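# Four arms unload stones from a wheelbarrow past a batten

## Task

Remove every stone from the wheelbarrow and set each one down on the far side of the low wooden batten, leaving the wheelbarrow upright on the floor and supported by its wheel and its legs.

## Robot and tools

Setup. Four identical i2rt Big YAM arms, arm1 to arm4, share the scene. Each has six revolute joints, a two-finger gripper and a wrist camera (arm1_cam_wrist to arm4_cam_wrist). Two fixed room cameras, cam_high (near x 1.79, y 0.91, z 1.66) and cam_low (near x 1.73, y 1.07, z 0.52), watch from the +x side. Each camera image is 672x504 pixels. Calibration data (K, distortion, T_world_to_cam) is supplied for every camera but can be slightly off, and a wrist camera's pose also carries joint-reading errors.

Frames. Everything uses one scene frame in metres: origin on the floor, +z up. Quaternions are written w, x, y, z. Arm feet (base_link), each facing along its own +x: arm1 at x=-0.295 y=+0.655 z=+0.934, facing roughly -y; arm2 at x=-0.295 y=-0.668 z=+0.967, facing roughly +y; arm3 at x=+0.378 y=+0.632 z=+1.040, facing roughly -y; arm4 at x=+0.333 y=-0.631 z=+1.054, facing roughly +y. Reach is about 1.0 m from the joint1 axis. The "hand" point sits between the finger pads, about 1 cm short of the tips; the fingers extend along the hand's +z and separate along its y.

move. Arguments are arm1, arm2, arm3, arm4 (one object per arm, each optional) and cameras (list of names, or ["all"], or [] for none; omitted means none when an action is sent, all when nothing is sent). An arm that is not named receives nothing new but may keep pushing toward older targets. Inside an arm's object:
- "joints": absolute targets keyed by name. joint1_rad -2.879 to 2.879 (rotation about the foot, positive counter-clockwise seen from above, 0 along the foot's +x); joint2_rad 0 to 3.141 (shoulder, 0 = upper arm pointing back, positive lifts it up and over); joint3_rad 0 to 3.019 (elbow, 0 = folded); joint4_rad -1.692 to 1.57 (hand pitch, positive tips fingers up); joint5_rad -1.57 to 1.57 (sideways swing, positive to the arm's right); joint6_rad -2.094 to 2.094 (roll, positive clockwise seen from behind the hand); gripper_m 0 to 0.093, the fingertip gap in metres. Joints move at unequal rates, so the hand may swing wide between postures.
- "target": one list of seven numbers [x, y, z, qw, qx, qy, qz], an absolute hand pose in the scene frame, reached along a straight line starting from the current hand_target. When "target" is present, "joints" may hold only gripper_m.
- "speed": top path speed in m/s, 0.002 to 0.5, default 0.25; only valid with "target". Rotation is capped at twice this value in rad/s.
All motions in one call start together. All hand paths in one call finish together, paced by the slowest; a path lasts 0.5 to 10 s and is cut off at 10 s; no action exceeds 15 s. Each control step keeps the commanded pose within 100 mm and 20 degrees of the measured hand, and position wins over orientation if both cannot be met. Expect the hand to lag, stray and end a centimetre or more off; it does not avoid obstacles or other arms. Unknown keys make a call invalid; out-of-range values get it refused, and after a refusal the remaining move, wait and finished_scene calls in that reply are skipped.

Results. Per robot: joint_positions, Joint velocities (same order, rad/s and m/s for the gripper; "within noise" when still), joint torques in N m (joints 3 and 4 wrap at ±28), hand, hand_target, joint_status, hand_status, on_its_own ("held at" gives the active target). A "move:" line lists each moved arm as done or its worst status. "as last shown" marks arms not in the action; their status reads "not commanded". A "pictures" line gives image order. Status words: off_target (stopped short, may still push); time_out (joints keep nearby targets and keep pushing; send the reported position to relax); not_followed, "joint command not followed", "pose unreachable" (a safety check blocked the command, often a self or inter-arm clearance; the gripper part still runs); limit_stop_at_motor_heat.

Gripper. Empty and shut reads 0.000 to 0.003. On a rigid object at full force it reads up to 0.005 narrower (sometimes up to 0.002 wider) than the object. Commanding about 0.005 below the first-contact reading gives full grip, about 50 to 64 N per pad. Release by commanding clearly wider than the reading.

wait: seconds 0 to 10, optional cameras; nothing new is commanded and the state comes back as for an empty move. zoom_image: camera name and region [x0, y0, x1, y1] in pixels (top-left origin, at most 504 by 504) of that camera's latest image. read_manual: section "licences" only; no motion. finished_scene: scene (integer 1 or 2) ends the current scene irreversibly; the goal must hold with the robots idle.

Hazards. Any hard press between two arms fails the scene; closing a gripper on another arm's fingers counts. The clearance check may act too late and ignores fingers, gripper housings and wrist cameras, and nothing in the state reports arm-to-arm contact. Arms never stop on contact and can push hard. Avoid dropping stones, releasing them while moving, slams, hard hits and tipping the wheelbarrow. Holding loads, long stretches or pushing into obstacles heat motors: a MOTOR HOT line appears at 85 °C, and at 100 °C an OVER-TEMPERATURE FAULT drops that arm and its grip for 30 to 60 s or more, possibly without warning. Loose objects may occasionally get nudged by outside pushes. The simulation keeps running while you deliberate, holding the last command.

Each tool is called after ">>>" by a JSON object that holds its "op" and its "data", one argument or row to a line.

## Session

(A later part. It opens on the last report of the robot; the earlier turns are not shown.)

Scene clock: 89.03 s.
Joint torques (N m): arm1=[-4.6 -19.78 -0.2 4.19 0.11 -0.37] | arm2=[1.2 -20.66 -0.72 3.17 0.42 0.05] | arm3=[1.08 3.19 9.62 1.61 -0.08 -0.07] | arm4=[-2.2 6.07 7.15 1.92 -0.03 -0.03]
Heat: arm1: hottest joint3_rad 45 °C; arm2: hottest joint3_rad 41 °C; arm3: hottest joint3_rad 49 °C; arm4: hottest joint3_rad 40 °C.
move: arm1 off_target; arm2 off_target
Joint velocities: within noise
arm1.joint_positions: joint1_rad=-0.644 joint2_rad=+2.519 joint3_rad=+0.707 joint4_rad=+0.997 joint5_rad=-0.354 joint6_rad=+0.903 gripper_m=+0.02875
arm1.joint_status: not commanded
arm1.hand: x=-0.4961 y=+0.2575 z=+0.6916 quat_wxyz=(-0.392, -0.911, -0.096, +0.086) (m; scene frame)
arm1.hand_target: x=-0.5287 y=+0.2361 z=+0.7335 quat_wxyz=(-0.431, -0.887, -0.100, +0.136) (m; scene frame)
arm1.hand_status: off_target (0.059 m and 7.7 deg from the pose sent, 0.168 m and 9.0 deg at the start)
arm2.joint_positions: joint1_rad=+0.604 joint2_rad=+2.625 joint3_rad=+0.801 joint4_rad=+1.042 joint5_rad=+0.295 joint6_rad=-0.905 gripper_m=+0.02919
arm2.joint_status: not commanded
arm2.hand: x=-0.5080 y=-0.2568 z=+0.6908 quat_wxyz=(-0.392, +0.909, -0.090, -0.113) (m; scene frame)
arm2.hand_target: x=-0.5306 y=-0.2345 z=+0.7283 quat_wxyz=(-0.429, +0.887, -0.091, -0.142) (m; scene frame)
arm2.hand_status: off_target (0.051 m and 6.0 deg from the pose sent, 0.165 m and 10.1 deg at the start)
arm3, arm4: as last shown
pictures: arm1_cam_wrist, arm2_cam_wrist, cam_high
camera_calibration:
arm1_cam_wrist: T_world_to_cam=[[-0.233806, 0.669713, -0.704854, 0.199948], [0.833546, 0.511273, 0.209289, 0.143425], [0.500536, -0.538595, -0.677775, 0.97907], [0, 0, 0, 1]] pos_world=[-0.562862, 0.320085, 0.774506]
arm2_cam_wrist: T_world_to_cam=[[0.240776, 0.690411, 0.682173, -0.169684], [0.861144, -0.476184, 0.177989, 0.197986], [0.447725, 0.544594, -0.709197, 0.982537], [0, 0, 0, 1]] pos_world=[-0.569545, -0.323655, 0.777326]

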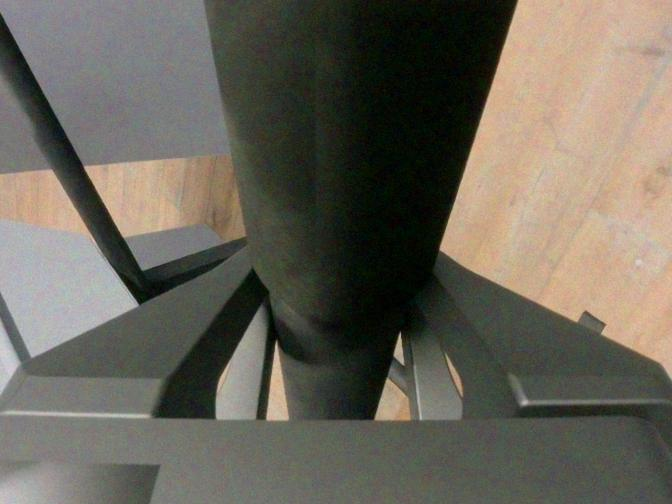

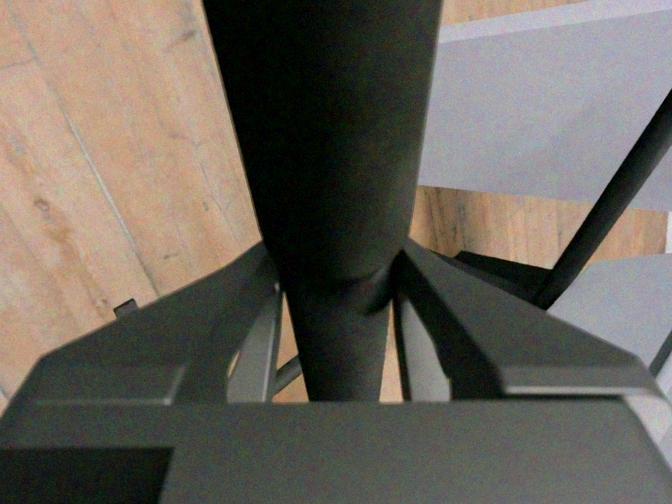

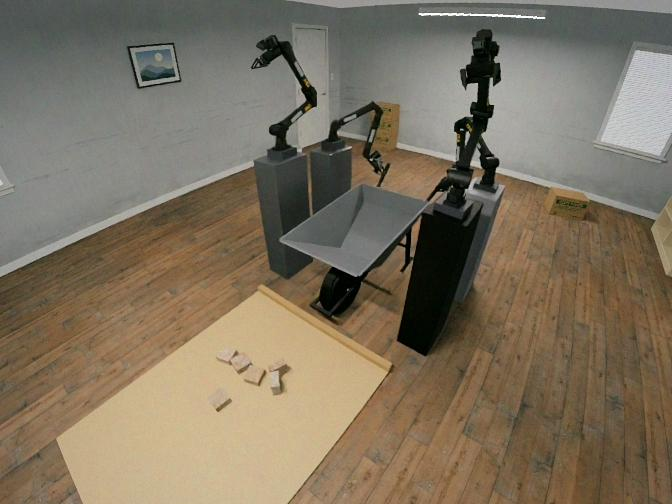

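>>> {"op": "move", "data": {
  "arm1": {"target": [-0.57, 0.24, 0.615, 0.3950, 0.9130, 0.0600, -0.0850], "speed": 0.12},
  "arm2": {"target": [-0.57, -0.238, 0.61, 0.3950, -0.9130, 0.0530, 0.0880], "speed": 0.12},
  "cameras": []
}}

>>> {"op": "move", "data": {
  "arm1": {"target": [-0.58, 0.247, 0.545, 0.3836, 0.9212, 0.0376, -0.0528], "speed": 0.05},
  "arm2": {"target": [-0.58, -0.245, 0.54, 0.3831, -0.9215, 0.0294, 0.0562], "speed": 0.05},
  "cameras": ["cam_high", "cam_low", "arm1_cam_wrist", "arm2_cam_wrist"]
}}

Scene clock: 91.57 s.
Joint torques (N m): arm1=[-4.95 -20.6 -0.81 3.33 -0.13 -0.42] | arm2=[1.9 -20.95 -0.96 2.36 0.59 0.05] | arm3=[1.03 3.14 9.62 1.61 -0.07 -0.07] | arm4=[-2.14 6.07 7.13 1.94 -0.03 -0.03]
Heat: arm1: hottest joint3_rad 44 °C; arm2: hottest joint3_rad 40 °C; arm3: hottest joint3_rad 49 °C; arm4: hottest joint3_rad 40 °C.
move: arm1 off_target; arm2 off_target
Joint velocities: within noise
arm1.joint_positions: joint1_rad=-0.732 joint2_rad=+2.791 joint3_rad=+0.995 joint4_rad=+0.862 joint5_rad=-0.411 joint6_rad=+0.903 gripper_m=+0.02874
arm1.joint_status: not commanded
arm1.hand: x=-0.5323 y=+0.2593 z=+0.5760 quat_wxyz=(-0.363, -0.929, -0.055, +0.044) (m; scene frame)
arm1.hand_target: x=-0.5699 y=+0.2410 z=+0.6134 quat_wxyz=(-0.394, -0.913, -0.059, +0.088) (m; scene frame)
arm1.hand_status: off_target (0.058 m and 6.3 deg from the pose sent, 0.108 m and 4.2 deg at the start)
arm2.joint_positions: joint1_rad=+0.692 joint2_rad=+2.875 joint3_rad=+1.103 joint4_rad=+0.876 joint5_rad=+0.372 joint6_rad=-0.905 gripper_m=+0.02911
arm2.joint_status: not commanded
arm2.hand: x=-0.5434 y=-0.2554 z=+0.5775 quat_wxyz=(-0.367, +0.926, -0.055, -0.065) (m; scene frame)
arm2.hand_target: x=-0.5693 y=-0.2384 z=+0.6088 quat_wxyz=(-0.395, +0.913, -0.054, -0.088) (m; scene frame)
arm2.hand_status: off_target (0.045 m and 4.4 deg from the pose sent, 0.104 m and 5.2 deg at the start)
arm3, arm4: as last shown
pictures: none
No camera images: "cameras" was empty.

Scene clock: 93.47 s.
Joint torques (N m): arm1=[-4.25 -16.91 2.8 2.29 -0.12 -0.29] | arm2=[3.37 -15.74 2.28 1.22 0.11 0] | arm3=[1.03 3.08 9.62 1.62 -0.08 -0.07] | arm4=[-2.2 6.07 7.15 1.94 -0.02 -0.03]
Heat: arm1: hottest joint3_rad 44 °C; arm2: hottest joint3_rad 40 °C; arm3: hottest joint3_rad 49 °C; arm4: hottest joint3_rad 40 °C.
move: arm1 off_target; arm2 off_target
Joint velocities: within noise
arm1.joint_positions: joint1_rad=-0.779 joint2_rad=+2.899 joint3_rad=+1.117 joint4_rad=+0.809 joint5_rad=-0.462 joint6_rad=+0.896 gripper_m=+0.02874
arm1.joint_status: not commanded
arm1.hand: x=-0.5455 y=+0.2644 z=+0.5315 quat_wxyz=(-0.363, -0.931, -0.040, +0.022) (m; scene frame)
arm1.hand_target: x=-0.5791 y=+0.2477 z=+0.5462 quat_wxyz=(-0.384, -0.921, -0.038, +0.052) (m; scene frame)
arm1.hand_status: off_target (0.041 m and 4.4 deg from the pose sent, 0.058 m and 3.4 deg at the start)
arm2.joint_positions: joint1_rad=+0.713 joint2_rad=+2.956 joint3_rad=+1.235 joint4_rad=+0.818 joint5_rad=+0.425 joint6_rad=-0.916 gripper_m=+0.02907
arm2.joint_status: not commanded
arm2.hand: x=-0.5566 y=-0.2416 z=+0.5451 quat_wxyz=(-0.379, +0.923, -0.048, -0.045) (m; scene frame)
arm2.hand_target: x=-0.5795 y=-0.2456 z=+0.5408 quat_wxyz=(-0.383, +0.922, -0.029, -0.056) (m; scene frame)
arm2.hand_status: off_target (0.024 m and 2.6 deg from the pose sent, 0.053 m and 3.6 deg at the start)
arm3.joint_positions: joint1_rad=+1.693 joint2_rad=+0.588 joint3_rad=+1.445 joint4_rad=-1.368 joint5_rad=-0.163 joint6_rad=+0.167 gripper_m=+0.09400
arm3.joint_status: not commanded
arm3.hand: x=+0.5809 y=+0.6784 z=+1.6074 quat_wxyz=(-0.492, +0.004, -0.861, -0.130) (m; scene frame)
arm3.hand_target: x=+0.5771 y=+0.6797 z=+1.6169 quat_wxyz=(-0.502, +0.009, -0.855, -0.132) (m; scene frame)
arm3.hand_status: not commanded
arm4.joint_positions: joint1_rad=-1.684 joint2_rad=+0.438 joint3_rad=+1.396 joint4_rad=-1.483 joint5_rad=+0.285 joint6_rad=+0.248 gripper_m=+0.09397
arm4.joint_status: not commanded
arm4.hand: x=+0.4639 y=-0.6901 z=+1.5998 quat_wxyz=(-0.503, -0.206, -0.836, +0.078) (m; scene frame)
arm4.hand_target: x=+0.4599 y=-0.6919 z=+1.6092 quat_wxyz=(-0.513, -0.213, -0.828, +0.081) (m; scene frame)
arm4.hand_status: not commanded
pictures: arm1_cam_wrist, arm2_cam_wrist, cam_high, cam_low
camera_calibration:
arm1_cam_wrist: T_world_to_cam=[[-0.0796331, 0.729374, -0.679464, 0.125777], [0.815996, 0.439204, 0.375831, 0.135534], [0.572545, -0.524512, -0.630142, 0.909182], [0, 0, 0, 1]] pos_world=[-0.621127, 0.325611, 0.607437]
arm2_cam_wrist: T_world_to_cam=[[0.112802, 0.720931, 0.683765, -0.133744], [0.833507, -0.443251, 0.32984, 0.182707], [0.540871, 0.532716, -0.650901, 0.909867], [0, 0, 0, 1]] pos_world=[-0.629322, -0.307296, 0.623419]

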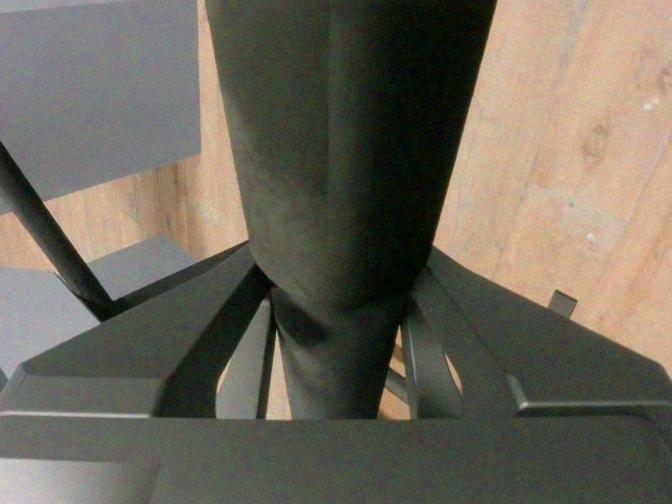

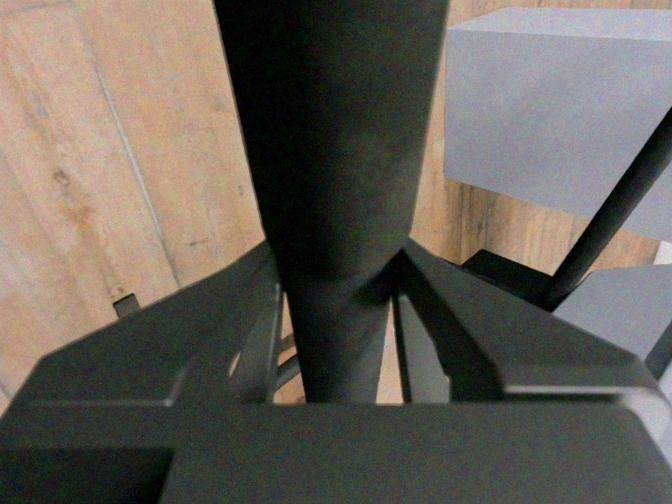

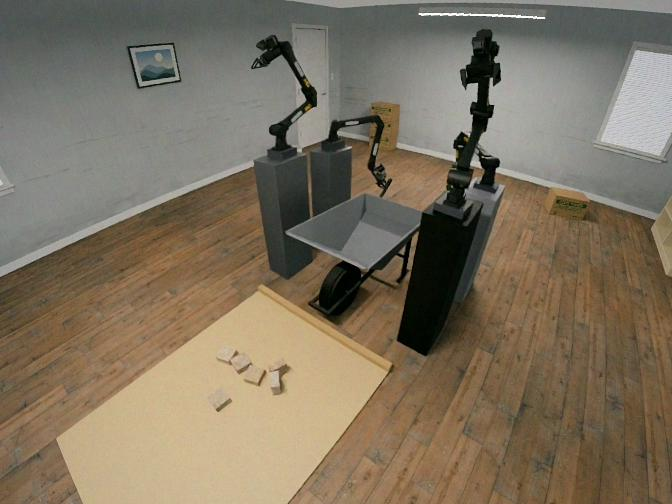

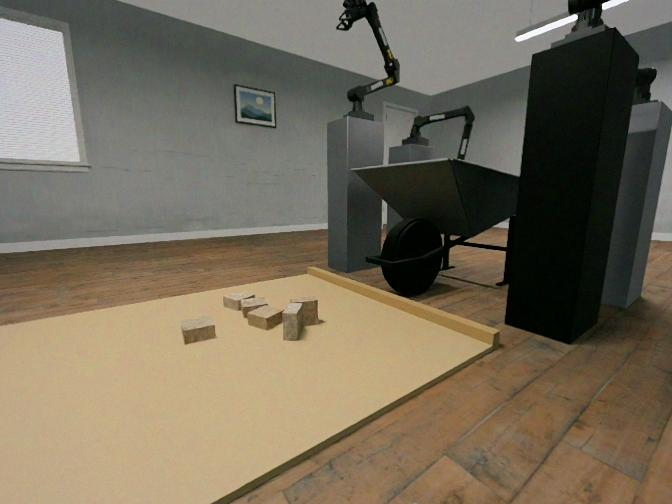

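>>> {"op": "move", "data": {
  "arm1": {"target": [-0.575, 0.252, 0.515, 0.3836, 0.9212, 0.0376, -0.0528], "speed": 0.03},
  "arm2": {"target": [-0.575, -0.250, 0.515, 0.3831, -0.9215, 0.0294, 0.0562], "speed": 0.03},
  "cameras": ["cam_high", "cam_low"]
}}

Scene clock: 95.80 s.
Joint torques (N m): arm1=[-3.78 -11.87 6.74 2.77 0.69 -0.26] | arm2=[2.49 -11.75 4.57 1.48 -0.65 0] | arm3=[1.03 3.02 9.62 1.59 -0.07 -0.07] | arm4=[-2.2 6.07 7.15 1.94 -0.02 -0.03]
Heat: arm1: hottest joint3_rad 43 °C; arm2: hottest joint3_rad 40 °C; arm3: hottest joint3_rad 49 °C; arm4: hottest joint3_rad 40 °C.
move: arm1 off_target; arm2 off_target
Joint velocities: within noise
arm1.joint_positions: joint1_rad=-0.785 joint2_rad=+2.912 joint3_rad=+1.125 joint4_rad=+0.824 joint5_rad=-0.480 joint6_rad=+0.893 gripper_m=+0.02874
arm1.joint_status: not commanded
arm1.hand: x=-0.5452 y=+0.2649 z=+0.5293 quat_wxyz=(-0.371, -0.928, -0.042, +0.020) (m; scene frame)
arm1.hand_target: x=-0.5738 y=+0.2538 z=+0.5182 quat_wxyz=(-0.384, -0.921, -0.038, +0.053) (m; scene frame)
arm1.hand_status: off_target (0.035 m and 4.1 deg from the pose sent, 0.036 m and 4.4 deg at the start)
arm2.joint_positions: joint1_rad=+0.723 joint2_rad=+2.970 joint3_rad=+1.245 joint4_rad=+0.833 joint5_rad=+0.454 joint6_rad=-0.913 gripper_m=+0.02905
arm2.joint_status: not commanded
arm2.hand: x=-0.5566 y=-0.2419 z=+0.5433 quat_wxyz=(-0.390, +0.919, -0.051, -0.039) (m; scene frame)
arm2.hand_target: x=-0.5721 y=-0.2511 z=+0.5184 quat_wxyz=(-0.385, +0.921, -0.032, -0.054) (m; scene frame)
arm2.hand_status: off_target (0.035 m and 3.3 deg from the pose sent, 0.036 m and 2.6 deg at the start)
arm3, arm4: as last shown
pictures: cam_high, cam_low

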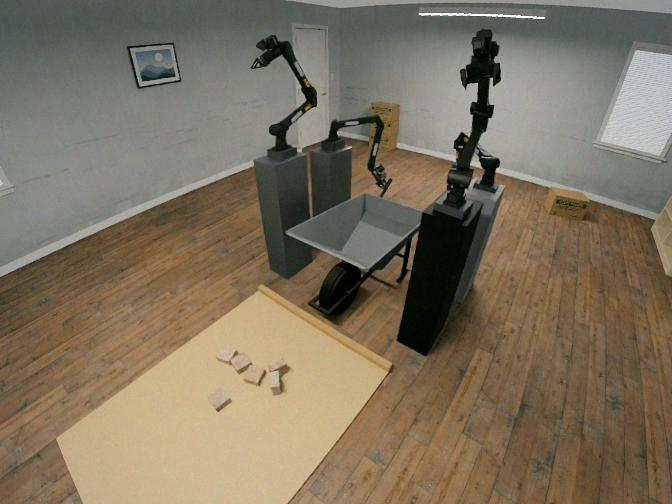

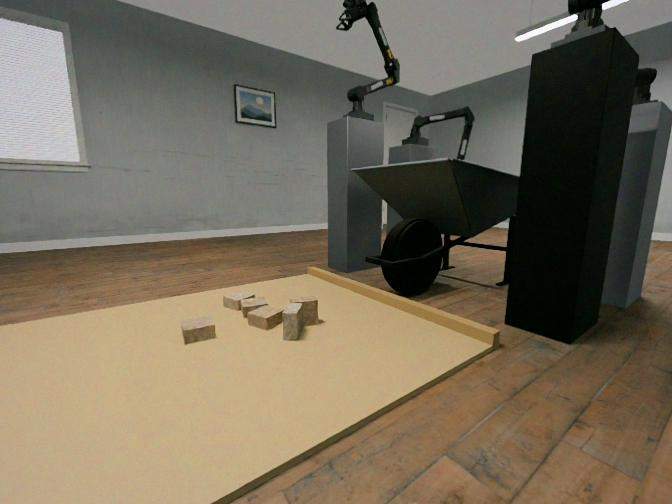

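>>> {"op": "move", "data": {
  "arm1": {"target": [-0.548, 0.2655, 0.529, 0.371, 0.928, 0.042, -0.020], "speed": 0.05},
  "arm2": {"target": [-0.558, -0.2425, 0.543, 0.390, -0.919, 0.051, 0.039], "speed": 0.05},
  "cameras": []
}}

>>> {"op": "move", "data": {
  "arm1": {"joints": {"gripper_m": 0.06}},
  "arm2": {"joints": {"gripper_m": 0.06}},
  "cameras": ["arm1_cam_wrist", "arm2_cam_wrist", "cam_high"]
}}

Scene clock: 97.73 s.
Joint torques (N m): arm1=[-2.43 -15.09 0.57 1.46 -0.15 -0.27] | arm2=[0.21 -16.73 0.31 1.06 0.07 0.08] | arm3=[1.03 3.14 9.63 1.59 -0.07 -0.07] | arm4=[-2.14 6.07 7.13 1.94 -0.02 -0.04]
Heat: arm1: hottest joint3_rad 43 °C; arm2: hottest joint2_rad 39 °C; arm3: hottest joint3_rad 49 °C; arm4: hottest joint3_rad 40 °C.
move: arm1 done; arm2 done
Joint velocities: within noise
arm1.joint_positions: joint1_rad=-0.785 joint2_rad=+2.912 joint3_rad=+1.120 joint4_rad=+0.824 joint5_rad=-0.485 joint6_rad=+0.893 gripper_m=+0.02874
arm1.joint_status: not commanded
arm1.hand: x=-0.5430 y=+0.2663 z=+0.5295 quat_wxyz=(-0.371, -0.928, -0.042, +0.017) (m; scene frame)
arm1.hand_target: x=-0.5479 y=+0.2656 z=+0.5289 quat_wxyz=(-0.371, -0.928, -0.042, +0.020) (m; scene frame)
arm1.hand_status: done (0.005 m and 0.4 deg from the pose sent, 0.003 m and 0.0 deg at the start)
arm2.joint_positions: joint1_rad=+0.723 joint2_rad=+2.968 joint3_rad=+1.242 joint4_rad=+0.833 joint5_rad=+0.458 joint6_rad=-0.913 gripper_m=+0.02905
arm2.joint_status: not commanded
arm2.hand: x=-0.5559 y=-0.2420 z=+0.5440 quat_wxyz=(-0.391, +0.918, -0.052, -0.038) (m; scene frame)
arm2.hand_target: x=-0.5581 y=-0.2427 z=+0.5428 quat_wxyz=(-0.389, +0.919, -0.051, -0.039) (m; scene frame)
arm2.hand_status: done (0.002 m and 0.2 deg from the pose sent, 0.002 m and 0.1 deg at the start)
arm3, arm4: as last shown
pictures: none
No camera images: "cameras" was empty.

Scene clock: 98.50 s.
Joint torques (N m): arm1=[-2.37 -15.27 0.08 1.48 -0.19 -0.27] | arm2=[-0.03 -16.85 0.34 1.09 0.11 0.08] | arm3=[1.14 3.08 9.63 1.61 -0.07 -0.07] | arm4=[-2.2 5.95 7.16 1.94 -0.03 -0.03]
Heat: arm1: hottest joint3_rad 43 °C; arm2: hottest joint2_rad 39 °C; arm3: hottest joint3_rad 49 °C; arm4: hottest joint3_rad 40 °C.
move: arm1 done; arm2 done
Joint velocities: within noise
arm1.joint_positions: joint1_rad=-0.787 joint2_rad=+2.912 joint3_rad=+1.128 joint4_rad=+0.824 joint5_rad=-0.475 joint6_rad=+0.893 gripper_m=+0.05987
arm1.joint_status: all done
arm1.hand: x=-0.5478 y=+0.2642 z=+0.5293 quat_wxyz=(-0.371, -0.928, -0.041, +0.023) (m; scene frame)
arm1.hand_target: x=-0.5492 y=+0.2662 z=+0.5284 quat_wxyz=(-0.368, -0.929, -0.041, +0.023) (m; scene frame)
arm1.hand_status: not commanded
arm2.joint_positions: joint1_rad=+0.723 joint2_rad=+2.968 joint3_rad=+1.243 joint4_rad=+0.833 joint5_rad=+0.450 joint6_rad=-0.916 gripper_m=+0.05994
arm2.joint_status: all done
arm2.hand: x=-0.5577 y=-0.2422 z=+0.5438 quat_wxyz=(-0.389, +0.919, -0.049, -0.041) (m; scene frame)
arm2.hand_target: x=-0.5592 y=-0.2430 z=+0.5426 quat_wxyz=(-0.388, +0.920, -0.048, -0.041) (m; scene frame)
arm2.hand_status: not commanded
arm3, arm4: as last shown
pictures: arm1_cam_wrist, arm2_cam_wrist, cam_high
camera_calibration:
arm1_cam_wrist: T_world_to_cam=[[-0.0828156, 0.717571, -0.691544, 0.132021], [0.815856, 0.447318, 0.36645, 0.141121], [0.572294, -0.533853, -0.622479, 0.907275], [0, 0, 0, 1]] pos_world=[-0.623429, 0.326491, 0.604344]
arm2_cam_wrist: T_world_to_cam=[[0.111447, 0.705668, 0.699723, -0.145477], [0.828916, -0.454393, 0.326229, 0.18063], [0.548158, 0.543655, -0.63558, 0.908336], [0, 0, 0, 1]] pos_world=[-0.631426, -0.309086, 0.620187]

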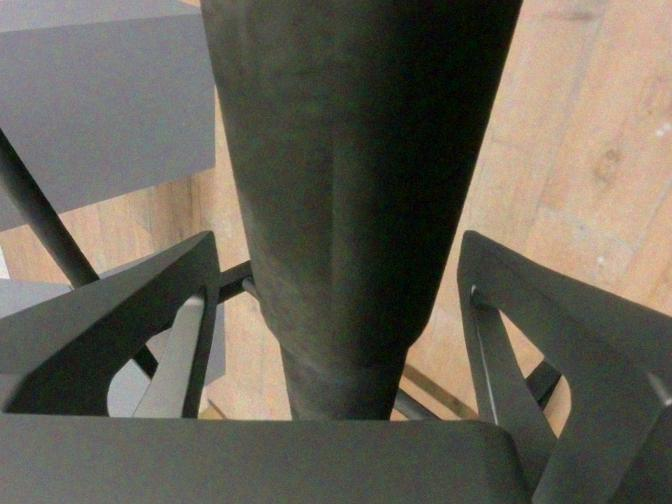

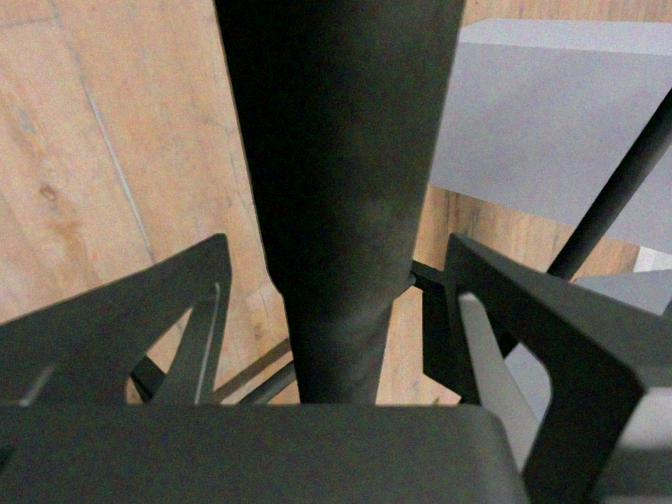

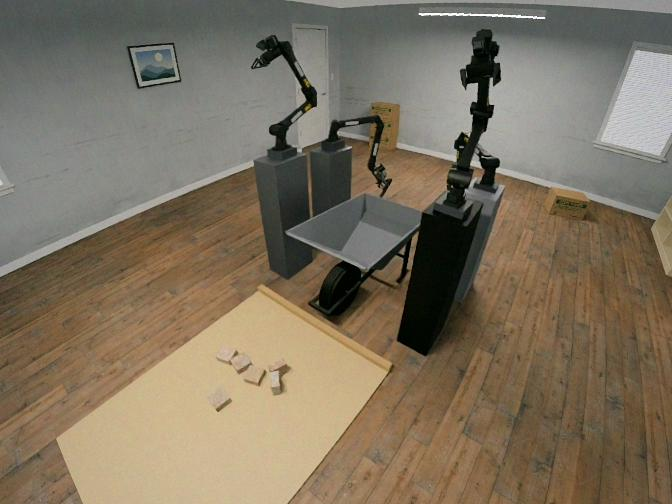

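>>> {"op": "move", "data": {
  "arm1": {"target": [-0.547, 0.402, 0.674, 0.371, 0.928, 0.042, -0.020], "speed": 0.18},
  "arm2": {"target": [-0.551, -0.386, 0.683, 0.389, -0.919, 0.049, 0.041], "speed": 0.18},
  "cameras": ["arm1_cam_wrist", "arm2_cam_wrist", "cam_high", "cam_low"]
}}

>>> {"op": "zoom_image", "data": {
  "camera": "cam_high",
  "region": [200, 180, 440, 430]
}}

>>> {"op": "zoom_image", "data": {
  "camera": "cam_low",
  "region": [150, 130, 550, 380]
}}

Scene clock: 101.57 s.
Joint torques (N m): arm1=[-2.43 -13.16 -2.06 0.83 -0.5 -0.31] | arm2=[1.14 -14.68 -2.51 0.34 0.35 0.26] | arm3=[1.03 3.14 9.63 1.62 -0.07 -0.07] | arm4=[-2.08 6.07 7.16 1.94 -0.03 -0.03]
Heat: arm1: hottest joint3_rad 42 °C; arm2: hottest joint2_rad 39 °C; arm3: hottest joint3_rad 50 °C; arm4: hottest joint3_rad 40 °C.
move: arm1 done; arm2 done
Joint velocities: within noise
arm1.joint_positions: joint1_rad=-1.117 joint2_rad=+2.536 joint3_rad=+0.655 joint4_rad=+0.744 joint5_rad=-0.646 joint6_rad=+0.559 gripper_m=+0.05989
arm1.joint_status: not commanded
arm1.hand: x=-0.5496 y=+0.3986 z=+0.6717 quat_wxyz=(-0.373, -0.927, -0.040, +0.023) (m; scene frame)
arm1.hand_target: x=-0.5464 y=+0.4018 z=+0.6741 quat_wxyz=(-0.371, -0.927, -0.041, +0.019) (m; scene frame)
arm1.hand_status: done (0.005 m and 0.5 deg from the pose sent, 0.200 m and 0.4 deg at the start)
arm2.joint_positions: joint1_rad=+1.009 joint2_rad=+2.633 joint3_rad=+0.731 joint4_rad=+0.888 joint5_rad=+0.620 joint6_rad=-0.649 gripper_m=+0.05996
arm2.joint_status: not commanded
arm2.hand: x=-0.5543 y=-0.3775 z=+0.6817 quat_wxyz=(-0.395, +0.916, -0.050, -0.045) (m; scene frame)
arm2.hand_target: x=-0.5505 y=-0.3856 z=+0.6830 quat_wxyz=(-0.389, +0.919, -0.049, -0.040) (m; scene frame)
arm2.hand_status: done (0.009 m and 0.9 deg from the pose sent, 0.200 m and 0.0 deg at the start)
arm3, arm4: as last shown
pictures: arm1_cam_wrist, arm2_cam_wrist, cam_high, cam_low
camera_calibration:
arm1_cam_wrist: T_world_to_cam=[[-0.0818606, 0.713938, -0.695408, 0.138503], [0.815753, 0.448858, 0.364791, 0.0307199], [0.572578, -0.537419, -0.619141, 1.06799], [0, 0, 0, 1]] pos_world=[-0.625228, 0.461286, 0.746345]
arm2_cam_wrist: T_world_to_cam=[[0.116667, 0.696394, 0.708113, -0.153176], [0.831796, -0.458096, 0.31347, 0.0801893], [0.542682, 0.552434, -0.632703, 1.06599], [0, 0, 0, 1]] pos_world=[-0.627326, -0.445486, 0.757786]

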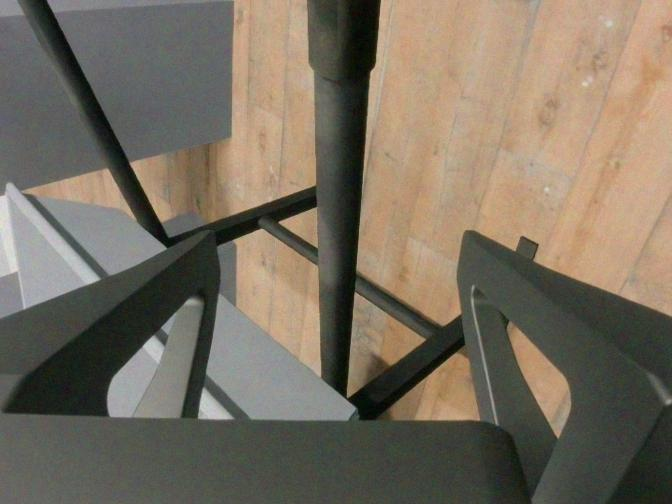

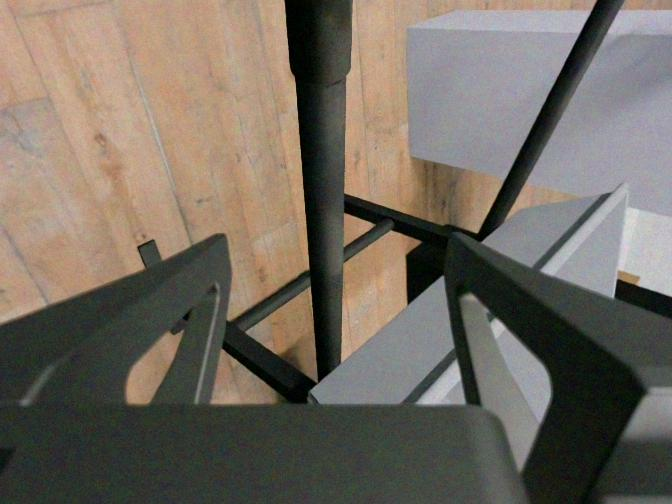

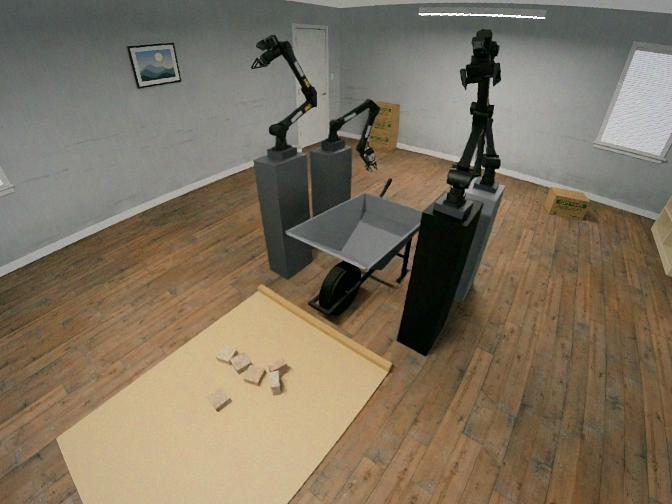

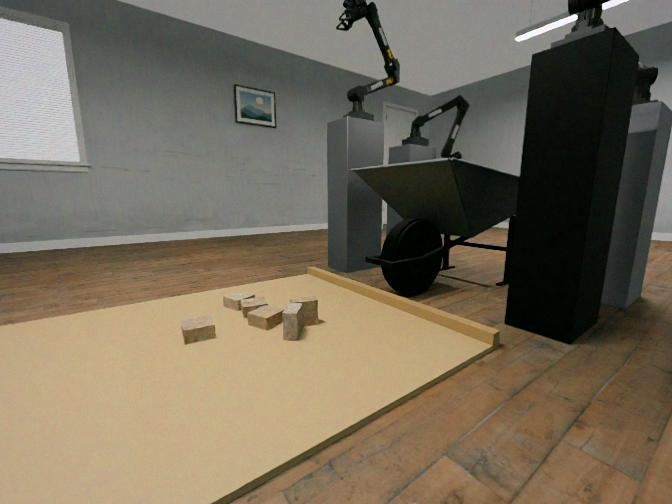

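Scaled by 2.016 from the camera's 672x504 image, which has a finer 960x720 frame.

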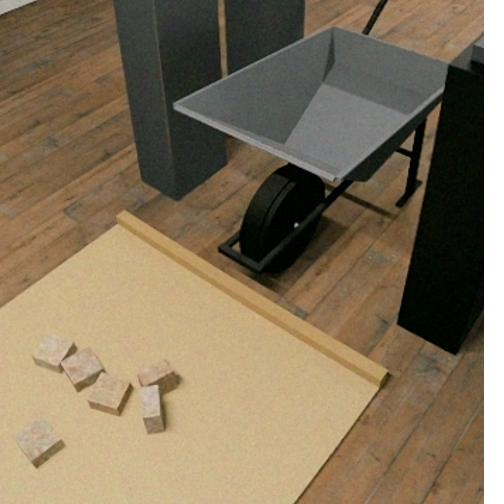

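Scaled by 1.260 from the camera's 672x504 image, which has a finer 960x720 frame.

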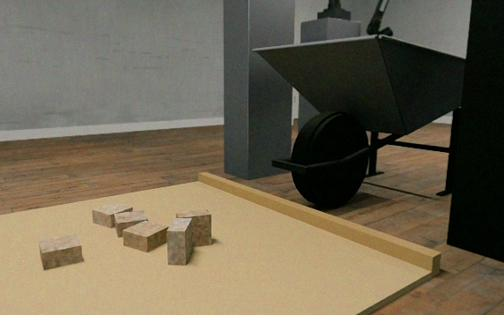

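>>> {"op": "finished_scene", "data": {
  "scene": 2
}}

The scene is finished: the task was done.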